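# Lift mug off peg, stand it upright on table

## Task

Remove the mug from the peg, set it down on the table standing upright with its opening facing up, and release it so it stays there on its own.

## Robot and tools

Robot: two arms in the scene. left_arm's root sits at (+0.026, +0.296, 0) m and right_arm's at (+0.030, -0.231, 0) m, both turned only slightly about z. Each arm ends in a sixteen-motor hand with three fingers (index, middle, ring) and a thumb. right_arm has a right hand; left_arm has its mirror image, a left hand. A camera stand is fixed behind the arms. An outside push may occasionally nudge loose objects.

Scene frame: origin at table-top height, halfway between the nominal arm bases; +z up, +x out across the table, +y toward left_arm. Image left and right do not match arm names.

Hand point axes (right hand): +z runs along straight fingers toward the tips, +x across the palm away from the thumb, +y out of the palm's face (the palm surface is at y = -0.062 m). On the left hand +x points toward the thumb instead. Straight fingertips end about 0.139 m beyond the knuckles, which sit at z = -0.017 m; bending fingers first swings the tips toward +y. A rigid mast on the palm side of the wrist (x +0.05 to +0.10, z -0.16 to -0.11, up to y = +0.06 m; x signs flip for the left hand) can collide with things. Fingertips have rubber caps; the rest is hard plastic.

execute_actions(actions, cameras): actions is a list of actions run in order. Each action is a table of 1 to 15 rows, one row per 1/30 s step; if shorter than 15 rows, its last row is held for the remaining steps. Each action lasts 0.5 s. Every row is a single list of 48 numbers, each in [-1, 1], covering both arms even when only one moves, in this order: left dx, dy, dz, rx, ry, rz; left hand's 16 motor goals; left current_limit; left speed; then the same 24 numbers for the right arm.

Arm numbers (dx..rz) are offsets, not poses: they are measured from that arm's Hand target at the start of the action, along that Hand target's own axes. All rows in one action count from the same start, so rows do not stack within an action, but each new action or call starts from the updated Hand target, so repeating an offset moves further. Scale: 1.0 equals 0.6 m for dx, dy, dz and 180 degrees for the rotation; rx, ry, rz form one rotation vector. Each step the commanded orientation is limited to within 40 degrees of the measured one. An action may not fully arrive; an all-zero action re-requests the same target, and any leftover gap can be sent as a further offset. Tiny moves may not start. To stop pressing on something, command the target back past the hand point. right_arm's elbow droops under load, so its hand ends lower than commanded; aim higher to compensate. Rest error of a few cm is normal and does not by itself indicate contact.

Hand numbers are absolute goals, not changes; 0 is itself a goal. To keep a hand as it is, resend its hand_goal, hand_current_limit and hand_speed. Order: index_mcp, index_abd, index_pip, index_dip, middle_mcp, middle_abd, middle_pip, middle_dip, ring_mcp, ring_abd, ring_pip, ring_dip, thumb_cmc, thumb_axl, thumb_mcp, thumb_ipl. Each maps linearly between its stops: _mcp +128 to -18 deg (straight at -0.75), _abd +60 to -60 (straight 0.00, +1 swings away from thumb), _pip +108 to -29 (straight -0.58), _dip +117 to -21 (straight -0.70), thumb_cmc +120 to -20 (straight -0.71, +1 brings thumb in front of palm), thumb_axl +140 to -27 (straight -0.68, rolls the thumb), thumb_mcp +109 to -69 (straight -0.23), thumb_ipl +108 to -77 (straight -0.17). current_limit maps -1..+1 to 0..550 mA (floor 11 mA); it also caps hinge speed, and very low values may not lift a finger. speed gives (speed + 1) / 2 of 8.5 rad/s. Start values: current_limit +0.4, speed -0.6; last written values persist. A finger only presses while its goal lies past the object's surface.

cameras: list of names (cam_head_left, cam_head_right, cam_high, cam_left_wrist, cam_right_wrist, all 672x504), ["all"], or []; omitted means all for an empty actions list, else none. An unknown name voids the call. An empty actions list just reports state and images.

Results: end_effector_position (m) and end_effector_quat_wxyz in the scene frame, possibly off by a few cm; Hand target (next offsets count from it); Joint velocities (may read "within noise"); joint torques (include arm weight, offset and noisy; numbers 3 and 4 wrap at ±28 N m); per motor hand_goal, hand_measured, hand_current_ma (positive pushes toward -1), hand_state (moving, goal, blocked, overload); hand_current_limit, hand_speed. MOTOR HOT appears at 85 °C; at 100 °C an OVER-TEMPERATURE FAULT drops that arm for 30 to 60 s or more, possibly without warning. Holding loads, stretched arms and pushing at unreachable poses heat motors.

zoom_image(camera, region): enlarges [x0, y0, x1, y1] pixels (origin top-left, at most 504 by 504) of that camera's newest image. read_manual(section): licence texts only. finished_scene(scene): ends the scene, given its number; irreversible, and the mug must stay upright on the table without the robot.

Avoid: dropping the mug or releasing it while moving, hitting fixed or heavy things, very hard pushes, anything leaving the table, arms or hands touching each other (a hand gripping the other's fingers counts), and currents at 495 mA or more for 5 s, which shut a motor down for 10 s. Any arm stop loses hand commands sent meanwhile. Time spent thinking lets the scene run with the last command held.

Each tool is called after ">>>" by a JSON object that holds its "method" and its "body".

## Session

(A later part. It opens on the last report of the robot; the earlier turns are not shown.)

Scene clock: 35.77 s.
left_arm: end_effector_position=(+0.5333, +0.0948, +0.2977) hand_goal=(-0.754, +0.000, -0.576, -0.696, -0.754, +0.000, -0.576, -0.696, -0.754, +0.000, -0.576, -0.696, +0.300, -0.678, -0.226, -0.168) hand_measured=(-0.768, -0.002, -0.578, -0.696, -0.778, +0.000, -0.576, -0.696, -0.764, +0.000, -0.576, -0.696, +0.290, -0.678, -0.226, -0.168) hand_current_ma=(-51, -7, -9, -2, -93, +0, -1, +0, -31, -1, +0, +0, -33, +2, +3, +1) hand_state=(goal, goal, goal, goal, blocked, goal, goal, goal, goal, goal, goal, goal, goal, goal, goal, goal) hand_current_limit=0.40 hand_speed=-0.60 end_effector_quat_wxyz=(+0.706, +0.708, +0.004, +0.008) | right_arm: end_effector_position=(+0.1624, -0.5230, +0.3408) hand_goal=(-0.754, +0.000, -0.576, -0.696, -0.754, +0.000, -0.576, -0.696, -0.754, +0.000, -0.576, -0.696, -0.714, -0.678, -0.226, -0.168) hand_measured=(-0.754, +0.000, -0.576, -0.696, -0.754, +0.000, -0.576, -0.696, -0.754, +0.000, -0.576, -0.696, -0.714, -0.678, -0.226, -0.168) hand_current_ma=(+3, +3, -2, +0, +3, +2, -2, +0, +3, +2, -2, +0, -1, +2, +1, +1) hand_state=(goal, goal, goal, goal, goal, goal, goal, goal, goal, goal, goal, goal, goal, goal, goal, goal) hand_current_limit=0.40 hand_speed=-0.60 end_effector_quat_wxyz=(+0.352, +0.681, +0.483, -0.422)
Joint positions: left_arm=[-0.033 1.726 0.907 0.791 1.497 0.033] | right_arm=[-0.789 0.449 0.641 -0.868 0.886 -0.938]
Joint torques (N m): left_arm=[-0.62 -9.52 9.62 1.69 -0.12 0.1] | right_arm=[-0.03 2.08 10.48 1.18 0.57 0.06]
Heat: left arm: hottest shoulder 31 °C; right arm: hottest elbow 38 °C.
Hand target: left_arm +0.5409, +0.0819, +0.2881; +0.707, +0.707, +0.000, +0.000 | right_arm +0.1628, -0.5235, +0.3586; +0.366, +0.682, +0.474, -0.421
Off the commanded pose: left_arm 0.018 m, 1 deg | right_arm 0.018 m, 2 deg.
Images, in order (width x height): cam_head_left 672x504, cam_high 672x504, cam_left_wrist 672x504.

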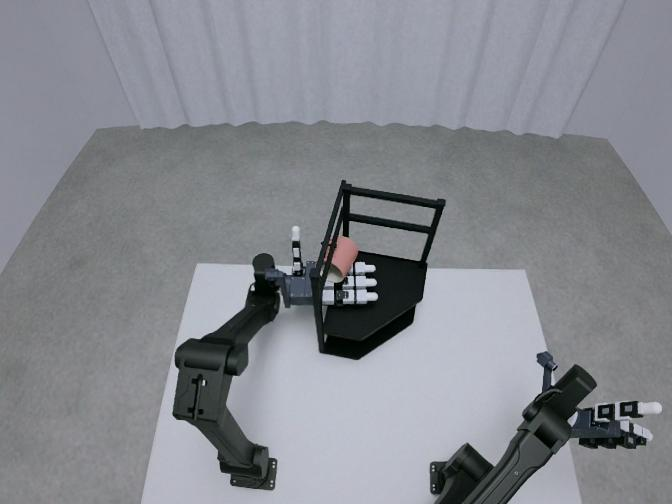

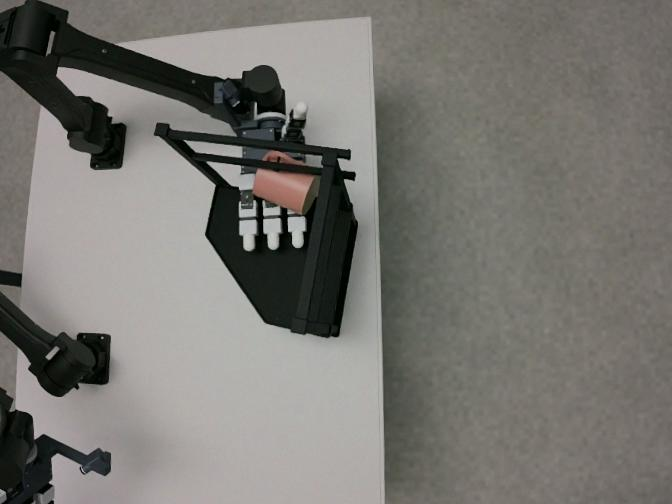

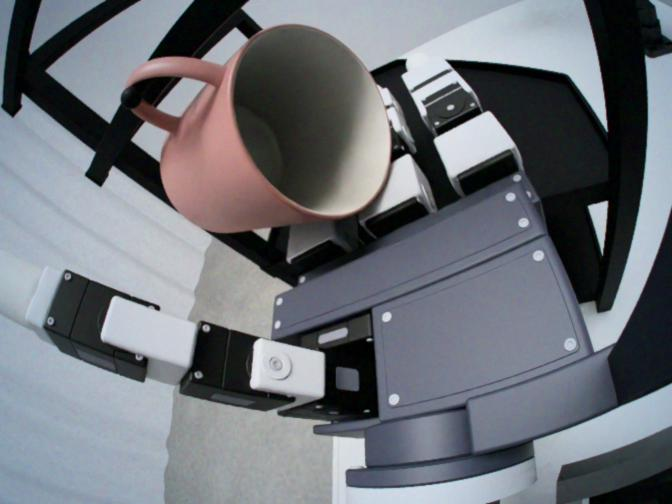

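>>> {"method": "execute_actions", "body": {"actions": [[[-0.0067,0.005,0.0767,0,-0.0167,0,-0.754,0,-0.576,-0.696,-0.754,0,-0.576,-0.696,-0.754,0,-0.576,-0.696,0.214,-0.678,-0.226,-0.168,0.4,-0.6,0,0,0,0,0,0,-0.754,0,-0.576,-0.696,-0.754,0,-0.576,-0.696,-0.754,0,-0.576,-0.696,-0.714,-0.678,-0.226,-0.168,0.4,-0.6]]], "cameras": ["cam_head_left","cam_high","cam_left_wrist"]}}

>>> {"method": "zoom_image", "body": {"camera": "cam_high", "region": [190, 90, 370, 270]}}

Scene clock: 38.07 s.
left_arm: end_effector_position=(+0.5258, +0.0416, +0.2907) hand_goal=(-0.754, +0.000, -0.576, -0.696, -0.754, +0.000, -0.576, -0.696, -0.754, +0.000, -0.576, -0.696, +0.214, -0.678, -0.226, -0.168) hand_measured=(-0.750, -0.002, -0.580, -0.696, -0.764, +0.000, -0.576, -0.696, -0.764, +0.000, -0.576, -0.696, +0.210, -0.678, -0.226, -0.168) hand_current_ma=(+13, -6, -9, -2, -35, +1, -2, +0, -35, -1, -1, +0, -13, +2, +1, +1) hand_state=(goal, goal, goal, goal, goal, goal, goal, goal, goal, goal, goal, goal, goal, goal, goal, goal) hand_current_limit=0.40 hand_speed=-0.60 end_effector_quat_wxyz=(+0.705, +0.708, -0.016, -0.020) | right_arm: end_effector_position=(+0.1624, -0.5230, +0.3408) hand_goal=(-0.754, +0.000, -0.576, -0.696, -0.754, +0.000, -0.576, -0.696, -0.754, +0.000, -0.576, -0.696, -0.714, -0.678, -0.226, -0.168) hand_measured=(-0.754, +0.000, -0.576, -0.696, -0.754, +0.000, -0.576, -0.696, -0.754, +0.000, -0.576, -0.696, -0.714, -0.678, -0.226, -0.168) hand_current_ma=(+3, +3, -2, +0, +3, +2, -2, +0, +3, +2, -2, +0, -1, +2, +1, +1) hand_state=(goal, goal, goal, goal, goal, goal, goal, goal, goal, goal, goal, goal, goal, goal, goal, goal) hand_current_limit=0.40 hand_speed=-0.60 end_effector_quat_wxyz=(+0.352, +0.681, +0.483, -0.422)
Joint positions: left_arm=[-0.138 1.757 0.931 0.792 1.46 0.028] | right_arm=[-0.789 0.449 0.641 -0.868 0.886 -0.938]
Joint torques (N m): left_arm=[0.97 -10.64 10.5 1.62 -0.07 0.01] | right_arm=[-0.79 1.85 10.28 1.26 0.58 0.09]
Heat: left arm: hottest shoulder 31 °C; right arm: hottest elbow 38 °C.
Hand target: left_arm +0.5369, +0.0359, +0.2911; +0.707, +0.707, -0.019, -0.019 | right_arm +0.1628, -0.5235, +0.3586; +0.366, +0.682, +0.474, -0.421
Off the commanded pose: left_arm 0.012 m, 0 deg | right_arm 0.018 m, 2 deg.
Images, in order (width x height): cam_head_left 672x504, cam_high 672x504, cam_left_wrist 672x504.

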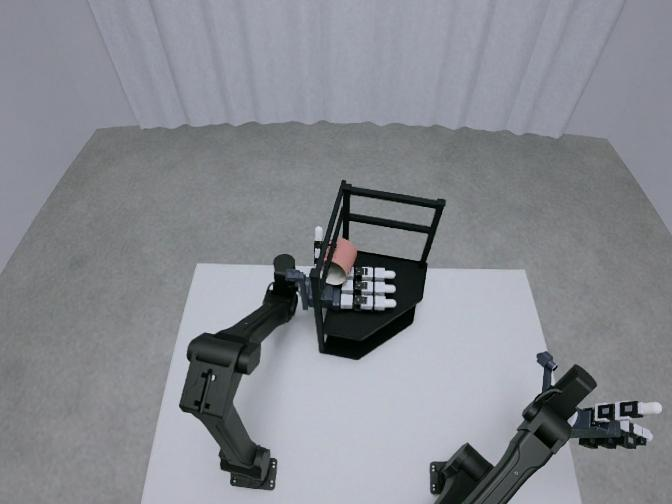

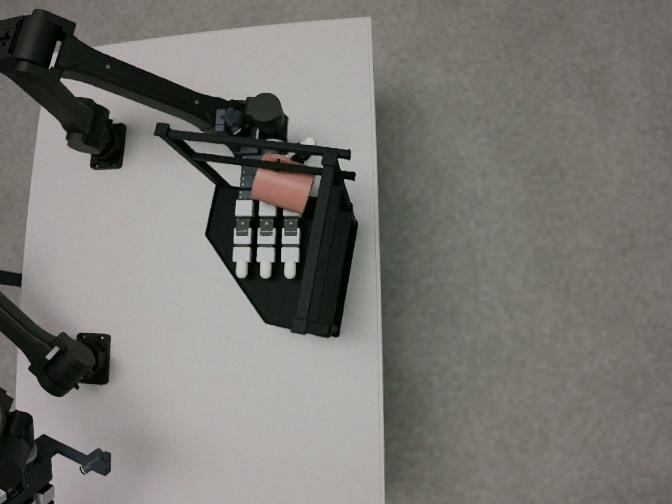

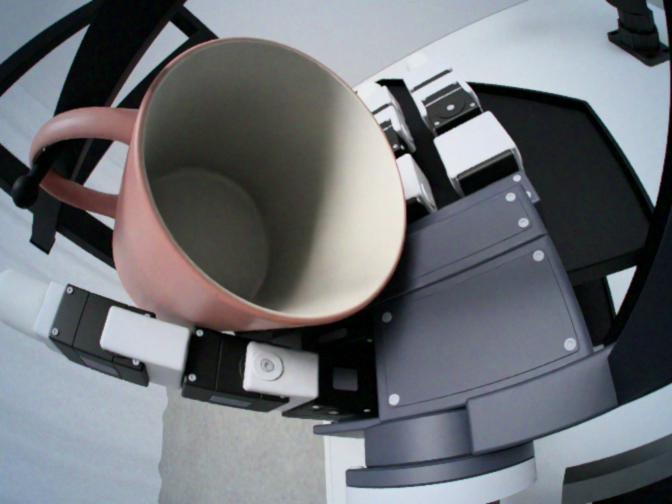

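Scaled by 2.800.

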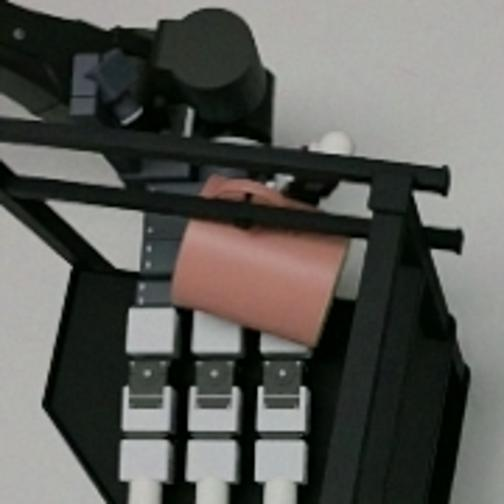

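>>> {"method": "execute_actions", "body": {"actions": [[[0.02,0,0,0,0,0,-0.5,0,0.08,-0.26,-0.5,0,0.08,-0.26,-0.5,0,0.08,-0.26,0.214,-0.678,-0.226,-0.168,0.2,-0.7,0,0,0,0,0,0,-0.754,0,-0.576,-0.696,-0.754,0,-0.576,-0.696,-0.754,0,-0.576,-0.696,-0.714,-0.678,-0.226,-0.168,0.4,-0.6]],[[0,0,-0.055,0,0,0,-0.5,0,0.08,-0.26,-0.5,0,0.08,-0.26,-0.5,0,0.08,-0.26,0.214,-0.678,-0.226,-0.168,0.2,-0.7,0,0,0,0,0,0,-0.754,0,-0.576,-0.696,-0.754,0,-0.576,-0.696,-0.754,0,-0.576,-0.696,-0.714,-0.678,-0.226,-0.168,0.4,-0.6]]], "cameras": ["cam_head_left","cam_high","cam_left_wrist"]}}

>>> {"method": "zoom_image", "body": {"camera": "cam_high", "region": [190, 90, 370, 270]}}

Scene clock: 40.10 s.
left_arm: end_effector_position=(+0.5415, +0.0678, +0.2890) hand_goal=(-0.500, +0.000, +0.080, -0.260, -0.500, +0.000, +0.080, -0.260, -0.500, +0.000, +0.080, -0.260, +0.214, -0.678, -0.226, -0.168) hand_measured=(-0.518, -0.002, +0.074, -0.262, -0.522, +0.000, +0.074, -0.262, -0.522, +0.000, +0.074, -0.262, +0.210, -0.678, -0.226, -0.168) hand_current_ma=(-69, -6, -16, -7, -83, +1, -18, -8, -82, -1, -17, -7, -13, +2, +1, +1) hand_state=(goal, goal, goal, goal, blocked, goal, goal, goal, blocked, goal, goal, goal, goal, goal, goal, goal) hand_current_limit=0.20 hand_speed=-0.70 end_effector_quat_wxyz=(+0.706, +0.707, -0.016, -0.022) | right_arm: end_effector_position=(+0.1624, -0.5230, +0.3408) hand_goal=(-0.754, +0.000, -0.576, -0.696, -0.754, +0.000, -0.576, -0.696, -0.754, +0.000, -0.576, -0.696, -0.714, -0.678, -0.226, -0.168) hand_measured=(-0.754, +0.000, -0.576, -0.696, -0.754, +0.000, -0.576, -0.696, -0.754, +0.000, -0.576, -0.696, -0.714, -0.678, -0.226, -0.168) hand_current_ma=(+3, +3, -2, +0, +3, +2, -2, +0, +3, +2, -2, +0, -1, +2, +1, +1) hand_state=(goal, goal, goal, goal, goal, goal, goal, goal, goal, goal, goal, goal, goal, goal, goal, goal) hand_current_limit=0.40 hand_speed=-0.60 end_effector_quat_wxyz=(+0.352, +0.681, +0.483, -0.422)
Joint positions: left_arm=[-0.082 1.786 0.966 0.792 1.517 0.019] | right_arm=[-0.789 0.449 0.641 -0.868 0.886 -0.938]
Joint torques (N m): left_arm=[1.61 -11.99 10.09 1.37 0.33 0.12] | right_arm=[0.03 2.26 10.51 1.26 0.58 0.03]
Heat: left arm: hottest shoulder 31 °C; right arm: hottest elbow 39 °C.
Hand target: left_arm +0.5507, +0.0683, +0.2911; +0.707, +0.707, -0.019, -0.019 | right_arm +0.1628, -0.5235, +0.3586; +0.366, +0.682, +0.474, -0.421
Off the commanded pose: left_arm 0.009 m, 1 deg | right_arm 0.018 m, 2 deg.
Images, in order (width x height): cam_head_left 672x504, cam_high 672x504, cam_left_wrist 672x504.

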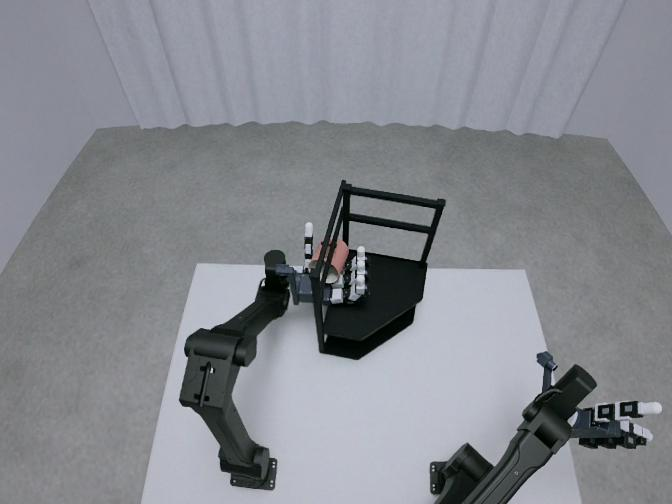

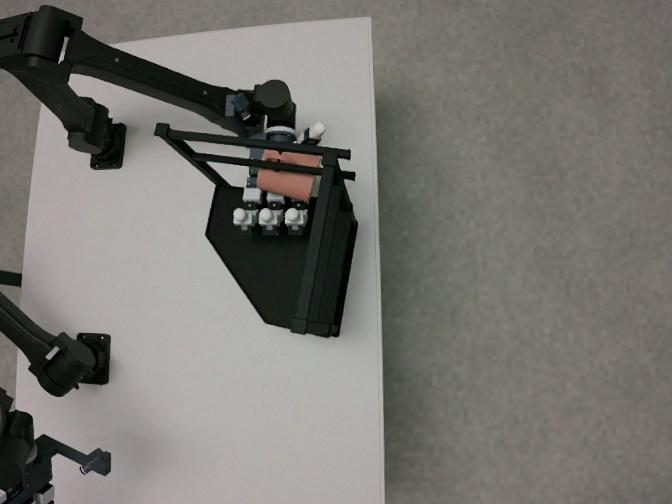

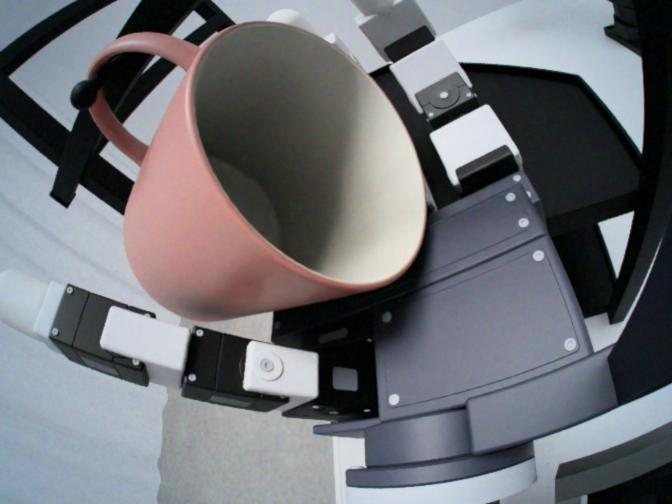

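Scaled by 2.800.

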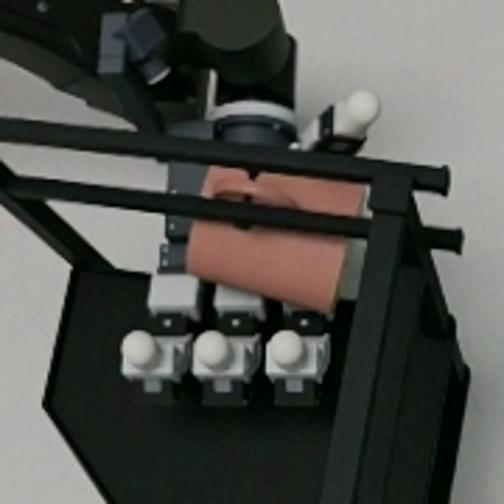

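>>> {"method": "execute_actions", "body": {"actions": [[[0.0072,0,-0.0128,0,0,0,-0.5,0,0.08,-0.26,-0.5,0,0.08,-0.26,-0.5,0,0.08,-0.26,0.5,-0.678,-0.226,-0.168,0.2,-0.7,0,0,0,0,0,0,-0.754,0,-0.576,-0.696,-0.754,0,-0.576,-0.696,-0.754,0,-0.576,-0.696,-0.714,-0.678,-0.226,-0.168,0.4,-0.6]],[[0,0,0,0,0,0,-0.4,0,0.25,-0.1,-0.4,0,0.25,-0.1,-0.4,0,0.25,-0.1,0.5,-0.678,0.05,0.05,0.2,-0.7,0,0,0,0,0,0,-0.754,0,-0.576,-0.696,-0.754,0,-0.576,-0.696,-0.754,0,-0.576,-0.696,-0.714,-0.678,-0.226,-0.168,0.4,-0.6]]], "cameras": ["cam_head_left","cam_high","cam_left_wrist"]}}

>>> {"method": "zoom_image", "body": {"camera": "cam_high", "region": [190, 90, 370, 270]}}

Scene clock: 42.43 s.
left_arm: end_effector_position=(+0.5428, +0.0722, +0.2873) hand_goal=(-0.400, +0.000, +0.250, -0.100, -0.400, +0.000, +0.250, -0.100, -0.400, +0.000, +0.250, -0.100, +0.500, -0.678, +0.050, +0.050) hand_measured=(-0.420, -0.002, +0.246, -0.102, -0.422, +0.000, +0.242, -0.104, -0.418, +0.000, +0.246, -0.102, +0.496, -0.676, -0.016, +0.030) hand_current_ma=(-74, -6, -10, -6, -84, +0, -28, -12, -72, -1, -11, -6, -13, +10, -330, -99) hand_state=(goal, goal, goal, goal, blocked, goal, goal, goal, goal, goal, goal, goal, goal, goal, blocked, goal) hand_current_limit=0.20 hand_speed=-0.70 end_effector_quat_wxyz=(+0.706, +0.707, -0.015, -0.027) | right_arm: end_effector_position=(+0.1624, -0.5230, +0.3408) hand_goal=(-0.754, +0.000, -0.576, -0.696, -0.754, +0.000, -0.576, -0.696, -0.754, +0.000, -0.576, -0.696, -0.714, -0.678, -0.226, -0.168) hand_measured=(-0.754, +0.000, -0.576, -0.696, -0.754, +0.000, -0.576, -0.696, -0.754, +0.000, -0.576, -0.696, -0.714, -0.678, -0.226, -0.168) hand_current_ma=(+3, +3, -2, +0, +3, +2, -2, +0, +3, +2, -2, +0, -1, +2, +1, +1) hand_state=(goal, goal, goal, goal, goal, goal, goal, goal, goal, goal, goal, goal, goal, goal, goal, goal) hand_current_limit=0.40 hand_speed=-0.60 end_effector_quat_wxyz=(+0.352, +0.681, +0.483, -0.422)
Joint positions: left_arm=[-0.073 1.791 0.969 0.792 1.533 0.013] | right_arm=[-0.789 0.449 0.641 -0.868 0.886 -0.938]
Joint torques (N m): left_arm=[2.37 -12.28 10.63 1.17 0.3 0.11] | right_arm=[-0.73 2.08 10.41 1.2 0.55 0.05]
Heat: left arm: hottest elbow 32 °C; right arm: hottest elbow 39 °C.
Hand target: left_arm +0.5554, +0.0757, +0.2911; +0.707, +0.707, -0.019, -0.019 | right_arm +0.1628, -0.5235, +0.3586; +0.366, +0.682, +0.474, -0.421
Off the commanded pose: left_arm 0.014 m, 1 deg | right_arm 0.018 m, 2 deg.
Images, in order (width x height): cam_head_left 672x504, cam_high 672x504, cam_left_wrist 672x504.

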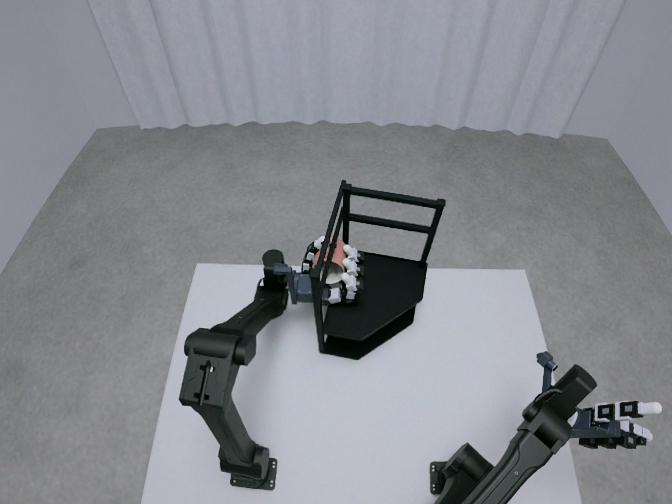

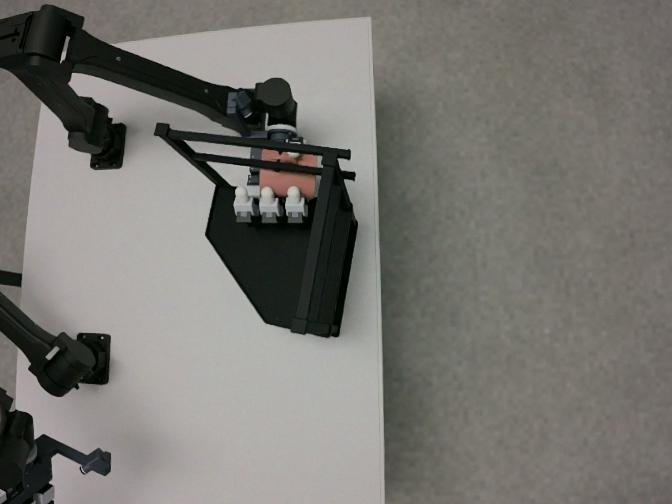

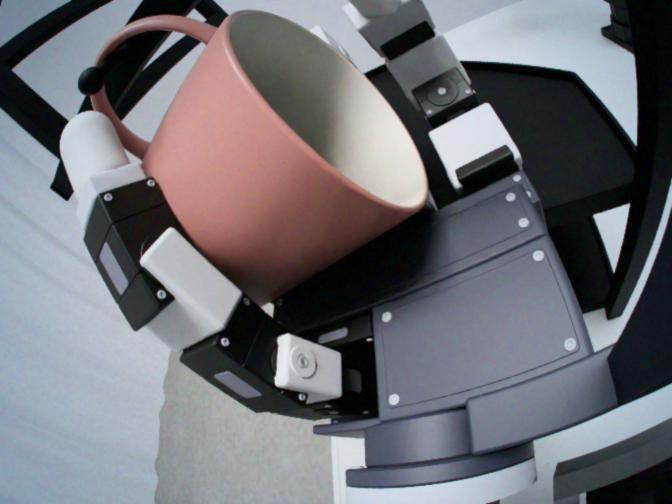

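Scaled by 2.800.

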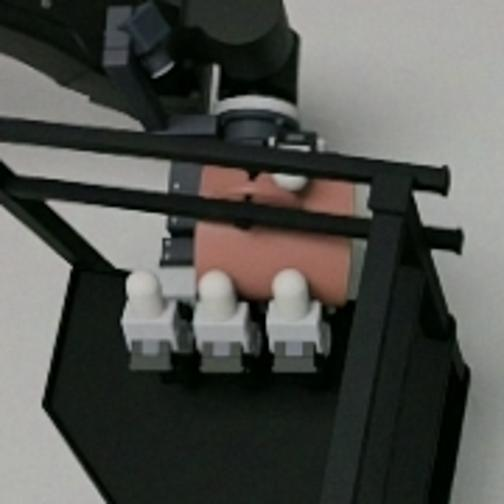

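>>> {"method": "execute_actions", "body": {"actions": [[[0,0,0,0,0,0,-0.25,0,0.35,0,-0.25,0,0.35,0,-0.25,0,0.35,0,0.5,-0.678,0.15,0.2,0.3,-0.7,0,0,0,0,0,0,-0.754,0,-0.576,-0.696,-0.754,0,-0.576,-0.696,-0.754,0,-0.576,-0.696,-0.714,-0.678,-0.226,-0.168,0.4,-0.6]],[[0,0.03,0,0,0,0,-0.25,0,0.35,0,-0.25,0,0.35,0,-0.25,0,0.35,0,0.5,-0.678,0.15,0.2,0.4,-0.7,0,0,0,0,0,0,-0.754,0,-0.576,-0.696,-0.754,0,-0.576,-0.696,-0.754,0,-0.576,-0.696,-0.714,-0.678,-0.226,-0.168,0.4,-0.6]]], "cameras": ["cam_head_left","cam_high","cam_left_wrist"]}}

>>> {"method": "zoom_image", "body": {"camera": "cam_high", "region": [190, 90, 370, 270]}}

>>> {"method": "zoom_image", "body": {"camera": "cam_head_left", "region": [280, 210, 380, 310]}}

Scene clock: 44.03 s.
left_arm: end_effector_position=(+0.5441, +0.0720, +0.2895) hand_goal=(-0.250, +0.000, +0.350, +0.000, -0.250, +0.000, +0.350, +0.000, -0.250, +0.000, +0.350, +0.000, +0.500, -0.678, +0.150, +0.200) hand_measured=(-0.410, +0.000, +0.266, -0.030, -0.422, +0.002, +0.268, -0.030, -0.266, +0.000, +0.348, -0.002, +0.488, -0.672, -0.036, +0.092) hand_current_ma=(-385, +1, -354, -112, -385, +3, -343, -112, -61, -1, -7, -6, -41, +22, -385, -385) hand_state=(blocked, goal, blocked, blocked, blocked, goal, blocked, blocked, goal, goal, goal, goal, goal, goal, blocked, blocked) hand_current_limit=0.40 hand_speed=-0.70 end_effector_quat_wxyz=(+0.706, +0.707, -0.013, -0.031) | right_arm: end_effector_position=(+0.1624, -0.5230, +0.3408) hand_goal=(-0.754, +0.000, -0.576, -0.696, -0.754, +0.000, -0.576, -0.696, -0.754, +0.000, -0.576, -0.696, -0.714, -0.678, -0.226, -0.168) hand_measured=(-0.754, +0.000, -0.576, -0.696, -0.754, +0.000, -0.576, -0.696, -0.754, +0.000, -0.576, -0.696, -0.714, -0.678, -0.226, -0.168) hand_current_ma=(+3, +3, -2, +0, +3, +2, -2, +0, +3, +2, -2, +0, -1, +2, +1, +1) hand_state=(goal, goal, goal, goal, goal, goal, goal, goal, goal, goal, goal, goal, goal, goal, goal, goal) hand_current_limit=0.40 hand_speed=-0.60 end_effector_quat_wxyz=(+0.352, +0.681, +0.483, -0.422)
Joint positions: left_arm=[-0.073 1.789 0.973 0.792 1.536 -0.002] | right_arm=[-0.789 0.449 0.641 -0.868 0.886 -0.938]
Joint torques (N m): left_arm=[2.37 -14.1 11.1 0.73 0.16 -0.02] | right_arm=[-0.03 1.32 10.29 1.28 0.56 0.1]
Heat: left arm: hottest elbow 32 °C; right arm: hottest elbow 39 °C.
Hand target: left_arm +0.5554, +0.0758, +0.3090; +0.707, +0.707, -0.019, -0.019 | right_arm +0.1628, -0.5235, +0.3586; +0.366, +0.682, +0.474, -0.421
Off the commanded pose: left_arm 0.023 m, 2 deg | right_arm 0.018 m, 2 deg.
Images, in order (width x height): cam_head_left 672x504, cam_high 672x504, cam_left_wrist 672x504.

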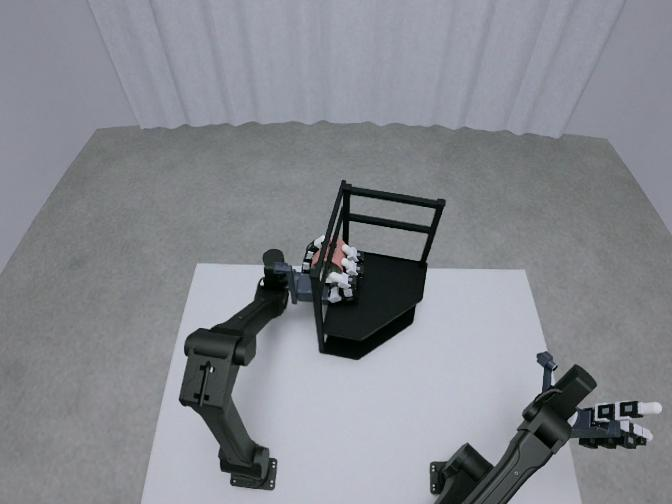

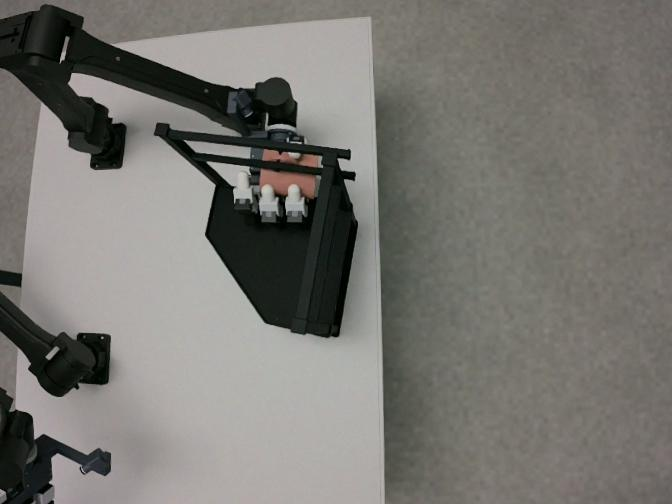

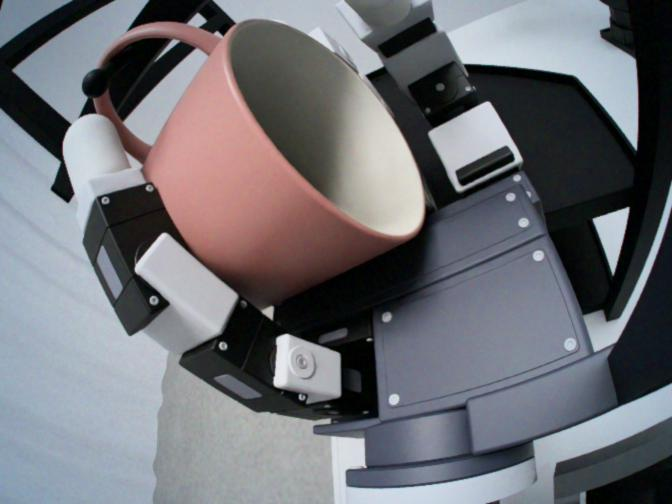

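Scaled by 2.800.

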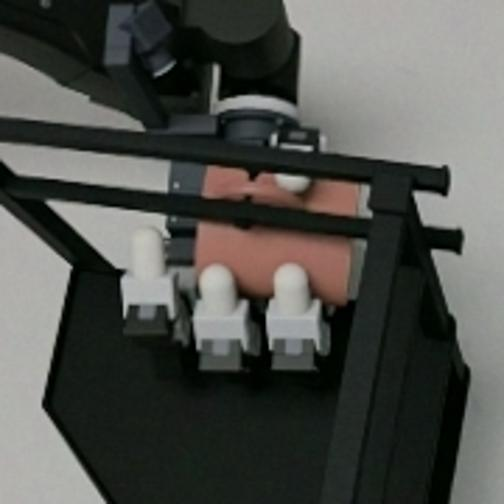

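Scaled by 5.040.

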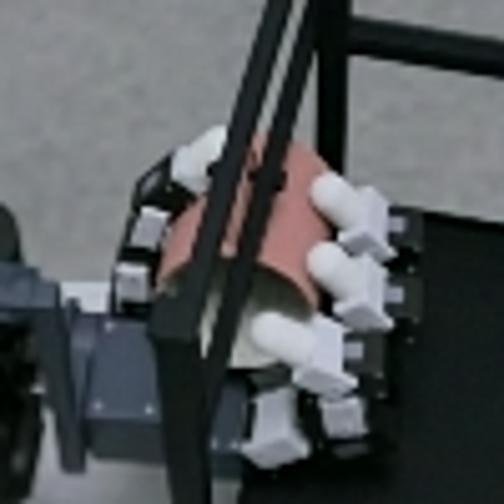

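>>> {"method": "execute_actions", "body": {"actions": [[[0,0.02,0,0,0,0,-0.25,0,0.35,0,-0.25,0,0.35,0,-0.25,0,0.35,0,0.5,-0.678,0.15,0.2,0.45,-0.7,0,0,0,0,0,0,-0.754,0,-0.576,-0.696,-0.754,0,-0.576,-0.696,-0.754,0,-0.576,-0.696,-0.714,-0.678,-0.226,-0.168,0.4,-0.6]]], "cameras": ["cam_left_wrist"]}}

Scene clock: 45.13 s.
left_arm: end_effector_position=(+0.5462, +0.0719, +0.2928) hand_goal=(-0.250, +0.000, +0.350, +0.000, -0.250, +0.000, +0.350, +0.000, -0.250, +0.000, +0.350, +0.000, +0.500, -0.678, +0.150, +0.200) hand_measured=(-0.410, +0.000, +0.272, -0.026, -0.418, +0.002, +0.294, -0.022, -0.266, +0.000, +0.348, -0.002, +0.494, -0.672, -0.038, +0.114) hand_current_ma=(-399, +2, -324, -96, -399, +3, -226, -80, -61, -1, -7, -6, -19, +23, -399, -399) hand_state=(blocked, goal, blocked, blocked, blocked, goal, blocked, blocked, goal, goal, goal, goal, goal, goal, blocked, blocked) hand_current_limit=0.45 hand_speed=-0.70 end_effector_quat_wxyz=(+0.705, +0.707, +0.000, -0.043) | right_arm: end_effector_position=(+0.1624, -0.5230, +0.3408) hand_goal=(-0.754, +0.000, -0.576, -0.696, -0.754, +0.000, -0.576, -0.696, -0.754, +0.000, -0.576, -0.696, -0.714, -0.678, -0.226, -0.168) hand_measured=(-0.754, +0.000, -0.576, -0.696, -0.754, +0.000, -0.576, -0.696, -0.754, +0.000, -0.576, -0.696, -0.714, -0.678, -0.226, -0.168) hand_current_ma=(+3, +3, -2, +0, +3, +2, -2, +0, +3, +2, -2, +0, -1, +2, +1, +1) hand_state=(goal, goal, goal, goal, goal, goal, goal, goal, goal, goal, goal, goal, goal, goal, goal, goal) hand_current_limit=0.40 hand_speed=-0.60 end_effector_quat_wxyz=(+0.352, +0.681, +0.483, -0.422)
Joint positions: left_arm=[-0.073 1.779 0.973 0.782 1.536 -0.037] | right_arm=[-0.789 0.449 0.641 -0.868 0.886 -0.938]
Joint torques (N m): left_arm=[2.2 -14.8 11.58 0.98 0.19 0.11] | right_arm=[-0.32 2.02 10.28 1.17 0.57 0.11]
Heat: left arm: hottest elbow 32 °C; right arm: hottest elbow 39 °C.
Hand target: left_arm +0.5553, +0.0758, +0.3211; +0.707, +0.707, -0.019, -0.019 | right_arm +0.1628, -0.5235, +0.3586; +0.366, +0.682, +0.474, -0.421
Off the commanded pose: left_arm 0.030 m, 4 deg | right_arm 0.018 m, 2 deg.
Images, in order (width x height): cam_left_wrist 672x504.

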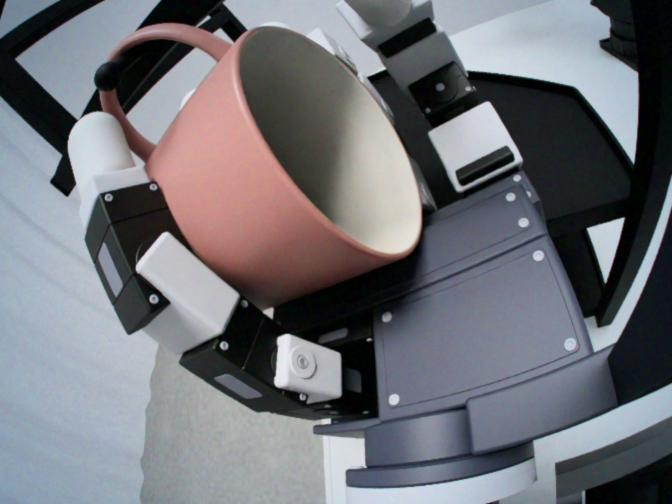

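>>> {"method": "execute_actions", "body": {"actions": [[[0.0077,0.006,-0.0447,0,0.0194,0,-0.25,0,0.35,0,-0.25,0,0.35,0,-0.25,0,0.35,0,0.5,-0.678,0.15,0.2,0.45,-0.7,0,0,0,0,0,0,-0.754,0,-0.576,-0.696,-0.754,0,-0.576,-0.696,-0.754,0,-0.576,-0.696,-0.714,-0.678,-0.226,-0.168,0.4,-0.6]]], "cameras": ["cam_left_wrist","cam_high","cam_head_left"]}}

>>> {"method": "zoom_image", "body": {"camera": "cam_high", "region": [190, 90, 370, 270]}}

>>> {"method": "zoom_image", "body": {"camera": "cam_head_left", "region": [280, 210, 380, 310]}}

Scene clock: 46.90 s.
left_arm: end_effector_position=(+0.5583, +0.1005, +0.2990) hand_goal=(-0.250, +0.000, +0.350, +0.000, -0.250, +0.000, +0.350, +0.000, -0.250, +0.000, +0.350, +0.000, +0.500, -0.678, +0.150, +0.200) hand_measured=(-0.410, +0.000, +0.272, -0.026, -0.414, +0.002, +0.296, -0.022, -0.266, +0.000, +0.348, -0.002, +0.496, -0.672, -0.038, +0.138) hand_current_ma=(-399, +2, -324, -94, -399, +3, -219, -76, -59, -1, -7, -6, -12, +23, -399, -351) hand_state=(blocked, goal, blocked, blocked, blocked, goal, blocked, blocked, goal, goal, goal, goal, goal, goal, blocked, blocked) hand_current_limit=0.45 hand_speed=-0.70 end_effector_quat_wxyz=(+0.707, +0.707, +0.023, -0.021) | right_arm: end_effector_position=(+0.1624, -0.5230, +0.3408) hand_goal=(-0.754, +0.000, -0.576, -0.696, -0.754, +0.000, -0.576, -0.696, -0.754, +0.000, -0.576, -0.696, -0.714, -0.678, -0.226, -0.168) hand_measured=(-0.754, +0.000, -0.576, -0.696, -0.754, +0.000, -0.576, -0.696, -0.754, +0.000, -0.576, -0.696, -0.714, -0.678, -0.226, -0.168) hand_current_ma=(+3, +3, -2, +0, +3, +2, -2, +0, +3, +2, -2, +0, -1, +2, +1, +1) hand_state=(goal, goal, goal, goal, goal, goal, goal, goal, goal, goal, goal, goal, goal, goal, goal, goal) hand_current_limit=0.40 hand_speed=-0.60 end_effector_quat_wxyz=(+0.352, +0.681, +0.483, -0.422)
Joint positions: left_arm=[-0.019 1.766 0.973 0.782 1.526 -0.051] | right_arm=[-0.789 0.449 0.641 -0.868 0.886 -0.938]
Joint torques (N m): left_arm=[2.02 -14.86 10.51 1.09 0.05 0.19] | right_arm=[-0.26 1.96 10.3 1.13 0.56 0.05]
Heat: left arm: hottest elbow 33 °C; right arm: hottest elbow 39 °C.
Hand target: left_arm +0.5614, +0.1022, +0.3245; +0.707, +0.707, +0.003, +0.003 | right_arm +0.1628, -0.5235, +0.3586; +0.366, +0.682, +0.474, -0.421
Off the commanded pose: left_arm 0.026 m, 4 deg | right_arm 0.018 m, 2 deg.
Images, in order (width x height): cam_head_left 672x504, cam_high 672x504, cam_left_wrist 672x504.

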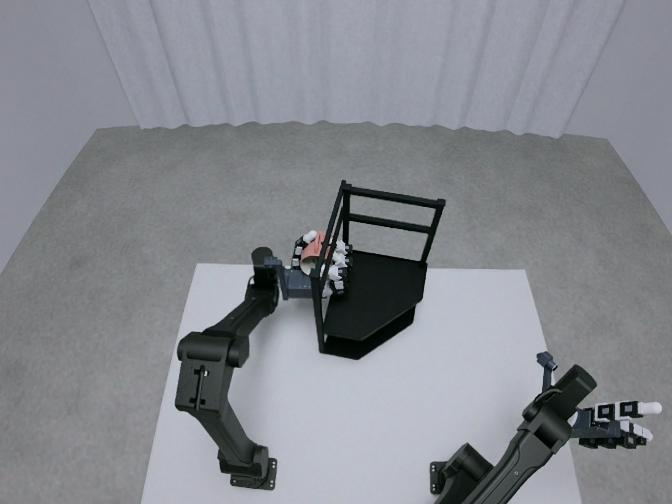

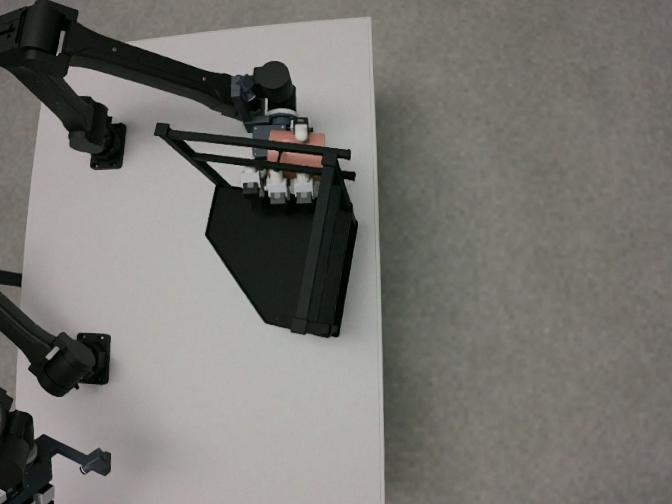

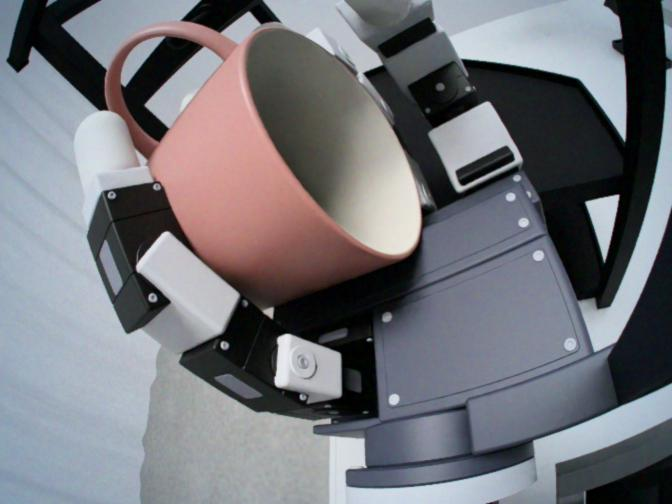

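Scaled by 2.800.

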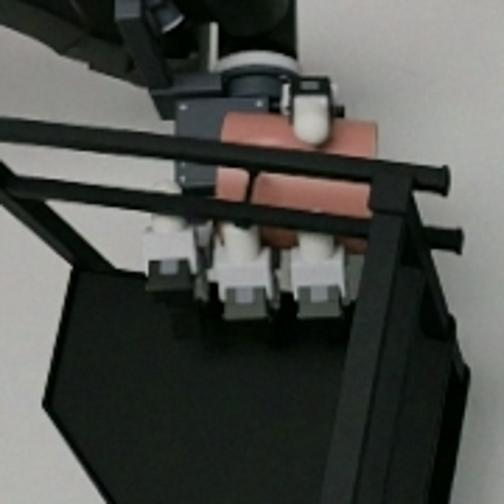

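Scaled by 5.040.

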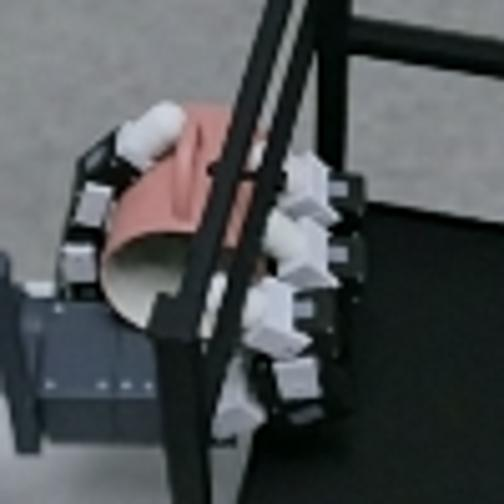

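>>> {"method": "execute_actions", "body": {"actions": [[[-0.0133,-0.0167,-0.045,0,0.0194,0,-0.25,0,0.35,0,-0.25,0,0.35,0,-0.25,0,0.35,0,0.5,-0.678,0.15,0.2,0.45,-0.7,0,0,0,0,0,0,-0.754,0,-0.576,-0.696,-0.754,0,-0.576,-0.696,-0.754,0,-0.576,-0.696,-0.714,-0.678,-0.226,-0.168,0.4,-0.6]]], "cameras": ["cam_left_wrist","cam_high","cam_head_left"]}}

>>> {"method": "zoom_image", "body": {"camera": "cam_high", "region": [190, 90, 370, 270]}}

>>> {"method": "zoom_image", "body": {"camera": "cam_head_left", "region": [280, 210, 380, 310]}}

Scene clock: 48.33 s.
left_arm: end_effector_position=(+0.5594, +0.1269, +0.2929) hand_goal=(-0.250, +0.000, +0.350, +0.000, -0.250, +0.000, +0.350, +0.000, -0.250, +0.000, +0.350, +0.000, +0.500, -0.678, +0.150, +0.200) hand_measured=(-0.410, +0.000, +0.272, -0.026, -0.414, +0.002, +0.296, -0.022, -0.266, +0.000, +0.348, -0.002, +0.496, -0.672, -0.038, +0.138) hand_current_ma=(-399, +2, -324, -94, -399, +3, -219, -76, -59, -1, -7, -6, -12, +23, -399, -351) hand_state=(blocked, goal, blocked, blocked, blocked, goal, blocked, blocked, goal, goal, goal, goal, goal, goal, blocked, blocked) hand_current_limit=0.45 hand_speed=-0.70 end_effector_quat_wxyz=(+0.706, +0.706, +0.052, -0.008) | right_arm: end_effector_position=(+0.1624, -0.5230, +0.3408) hand_goal=(-0.754, +0.000, -0.576, -0.696, -0.754, +0.000, -0.576, -0.696, -0.754, +0.000, -0.576, -0.696, -0.714, -0.678, -0.226, -0.168) hand_measured=(-0.754, +0.000, -0.576, -0.696, -0.754, +0.000, -0.576, -0.696, -0.754, +0.000, -0.576, -0.696, -0.714, -0.678, -0.226, -0.168) hand_current_ma=(+3, +3, -2, +0, +3, +2, -2, +0, +3, +2, -2, +0, -1, +2, +1, +1) hand_state=(goal, goal, goal, goal, goal, goal, goal, goal, goal, goal, goal, goal, goal, goal, goal, goal) hand_current_limit=0.40 hand_speed=-0.60 end_effector_quat_wxyz=(+0.352, +0.681, +0.483, -0.422)
Joint positions: left_arm=[0.029 1.75 0.936 0.782 1.514 -0.052] | right_arm=[-0.789 0.449 0.641 -0.868 0.886 -0.938]
Joint torques (N m): left_arm=[1.55 -15.03 8.25 2.07 0.1 0.4] | right_arm=[-0.09 1.73 10.26 1.24 0.55 0.11]
Heat: left arm: hottest elbow 33 °C; right arm: hottest elbow 40 °C.
Hand target: left_arm +0.5533, +0.1293, +0.3147; +0.707, +0.706, +0.024, +0.024 | right_arm +0.1628, -0.5235, +0.3586; +0.366, +0.682, +0.474, -0.421
Off the commanded pose: left_arm 0.023 m, 5 deg | right_arm 0.018 m, 2 deg.
Images, in order (width x height): cam_head_left 672x504, cam_high 672x504, cam_left_wrist 672x504.

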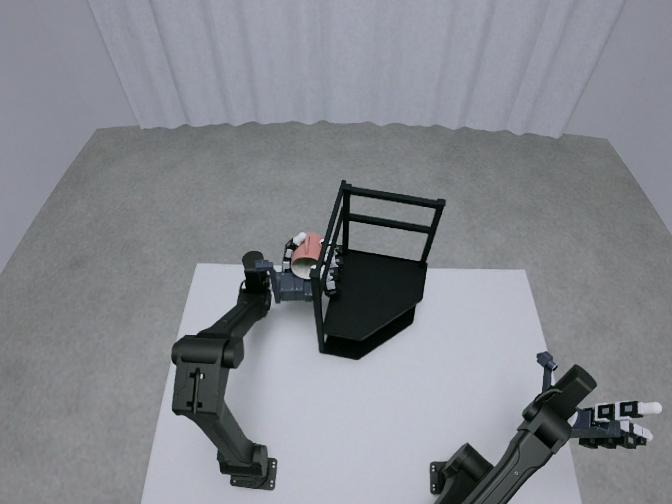

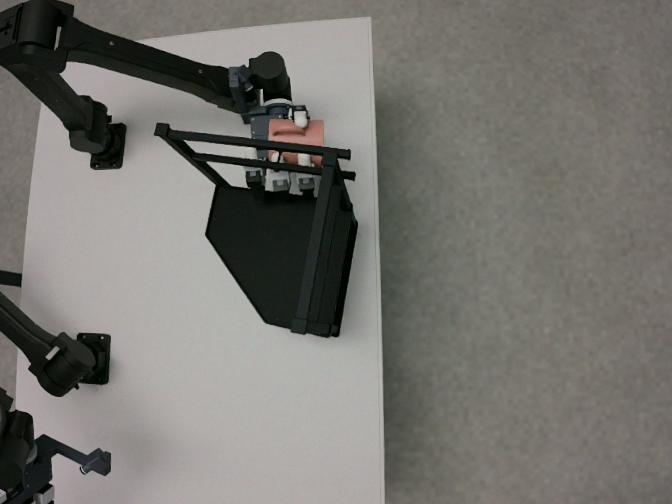

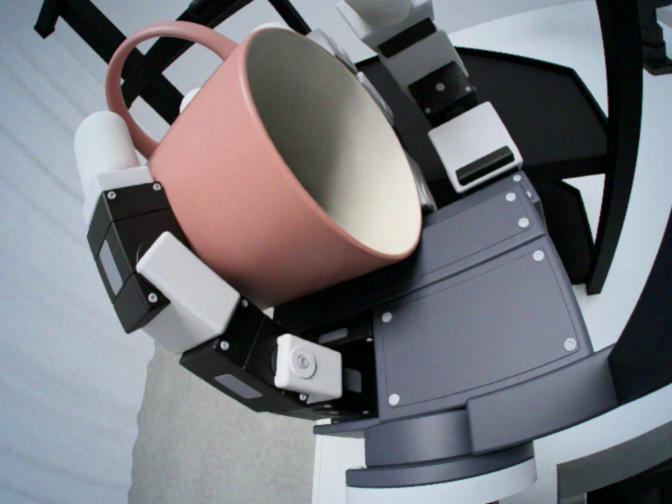

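Scaled by 2.800.

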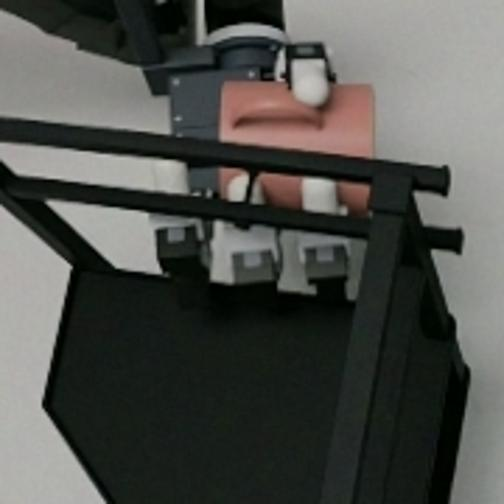

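Scaled by 5.040.

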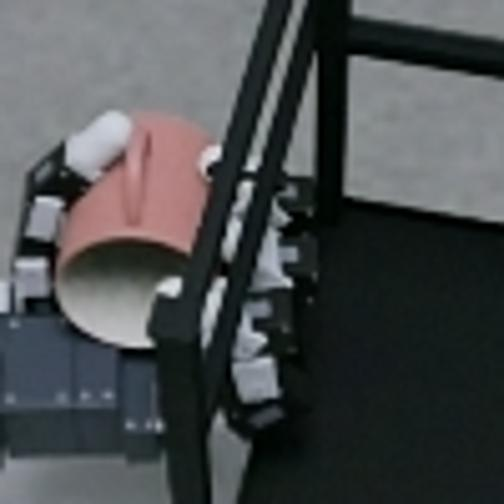

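>>> {"method": "execute_actions", "body": {"actions": [[[-0.012,-0.02,-0.0677,0,0.0278,0,-0.25,0,0.35,0,-0.25,0,0.35,0,-0.25,0,0.35,0,0.5,-0.678,0.15,0.2,0.45,-0.7,0,0,0,0,0,0,-0.754,0,-0.576,-0.696,-0.754,0,-0.576,-0.696,-0.754,0,-0.576,-0.696,-0.714,-0.678,-0.226,-0.168,0.4,-0.6]]], "cameras": ["cam_left_wrist","cam_high","cam_head_left"]}}

>>> {"method": "zoom_image", "body": {"camera": "cam_high", "region": [190, 50, 370, 230]}}

Scene clock: 49.43 s.
left_arm: end_effector_position=(+0.5507, +0.1698, +0.2806) hand_goal=(-0.250, +0.000, +0.350, +0.000, -0.250, +0.000, +0.350, +0.000, -0.250, +0.000, +0.350, +0.000, +0.500, -0.678, +0.150, +0.200) hand_measured=(-0.410, +0.000, +0.272, -0.026, -0.414, +0.002, +0.296, -0.022, -0.266, +0.000, +0.348, -0.002, +0.496, -0.672, -0.038, +0.138) hand_current_ma=(-399, +2, -324, -94, -399, +3, -219, -76, -59, -1, -7, -6, -12, +23, -399, -351) hand_state=(blocked, goal, blocked, blocked, blocked, goal, blocked, blocked, goal, goal, goal, goal, goal, goal, blocked, blocked) hand_current_limit=0.45 hand_speed=-0.70 end_effector_quat_wxyz=(+0.705, +0.703, +0.089, +0.021) | right_arm: end_effector_position=(+0.1624, -0.5230, +0.3408) hand_goal=(-0.754, +0.000, -0.576, -0.696, -0.754, +0.000, -0.576, -0.696, -0.754, +0.000, -0.576, -0.696, -0.714, -0.678, -0.226, -0.168) hand_measured=(-0.754, +0.000, -0.576, -0.696, -0.754, +0.000, -0.576, -0.696, -0.754, +0.000, -0.576, -0.696, -0.714, -0.678, -0.226, -0.168) hand_current_ma=(+3, +3, -2, +0, +3, +2, -2, +0, +3, +2, -2, +0, -1, +2, +1, +1) hand_state=(goal, goal, goal, goal, goal, goal, goal, goal, goal, goal, goal, goal, goal, goal, goal, goal) hand_current_limit=0.40 hand_speed=-0.60 end_effector_quat_wxyz=(+0.352, +0.681, +0.483, -0.422)
Joint positions: left_arm=[0.112 1.723 0.86 0.796 1.502 -0.029] | right_arm=[-0.789 0.449 0.641 -0.868 0.886 -0.938]
Joint torques (N m): left_arm=[1.49 -13.45 7.92 2.24 0.24 0.44] | right_arm=[-0.56 1.61 10.37 1.28 0.56 0.1]
Heat: left arm: hottest elbow 33 °C; right arm: hottest elbow 40 °C.
Hand target: left_arm +0.5433, +0.1693, +0.3025; +0.705, +0.705, +0.055, +0.055 | right_arm +0.1628, -0.5235, +0.3586; +0.366, +0.682, +0.474, -0.421
Off the commanded pose: left_arm 0.023 m, 6 deg | right_arm 0.018 m, 2 deg.
Images, in order (width x height): cam_head_left 672x504, cam_high 672x504, cam_left_wrist 672x504.

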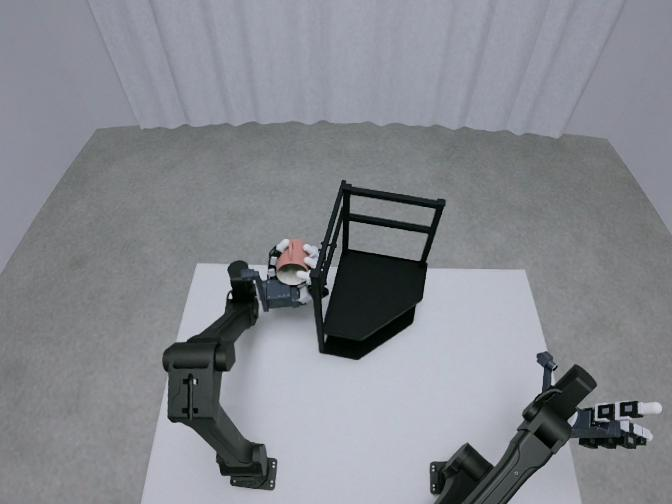

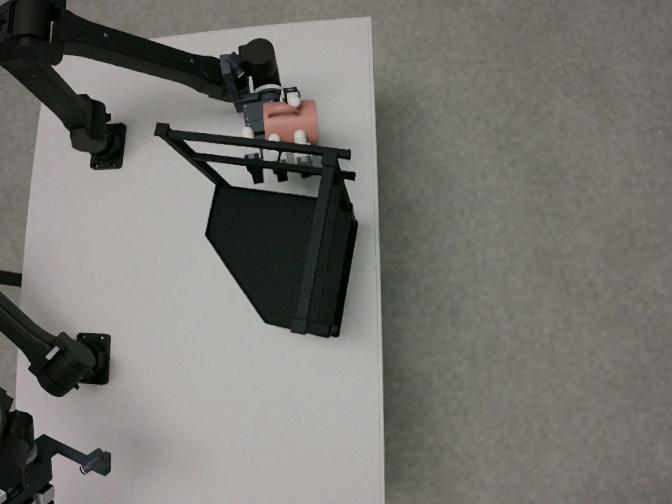

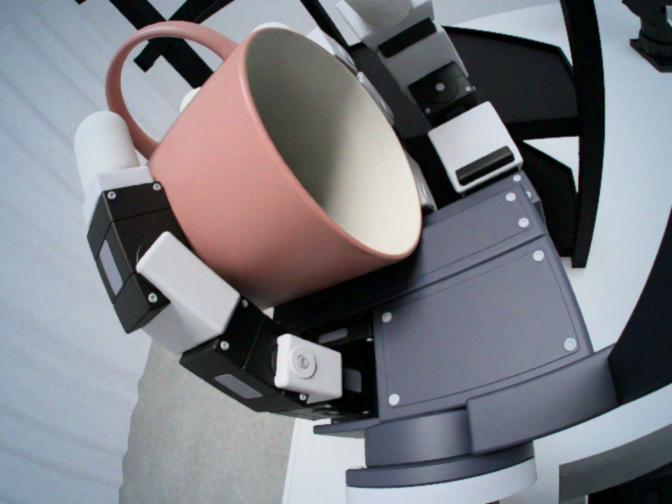

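Scaled by 2.800.

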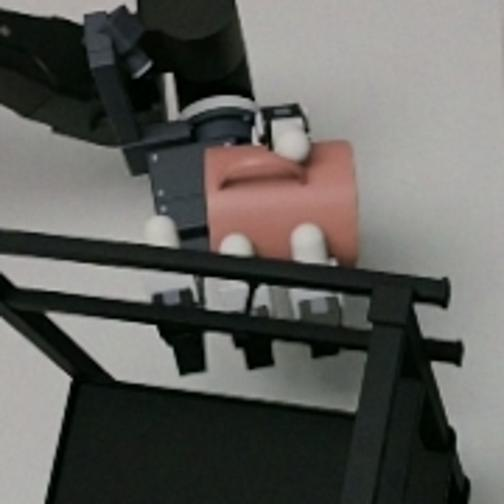

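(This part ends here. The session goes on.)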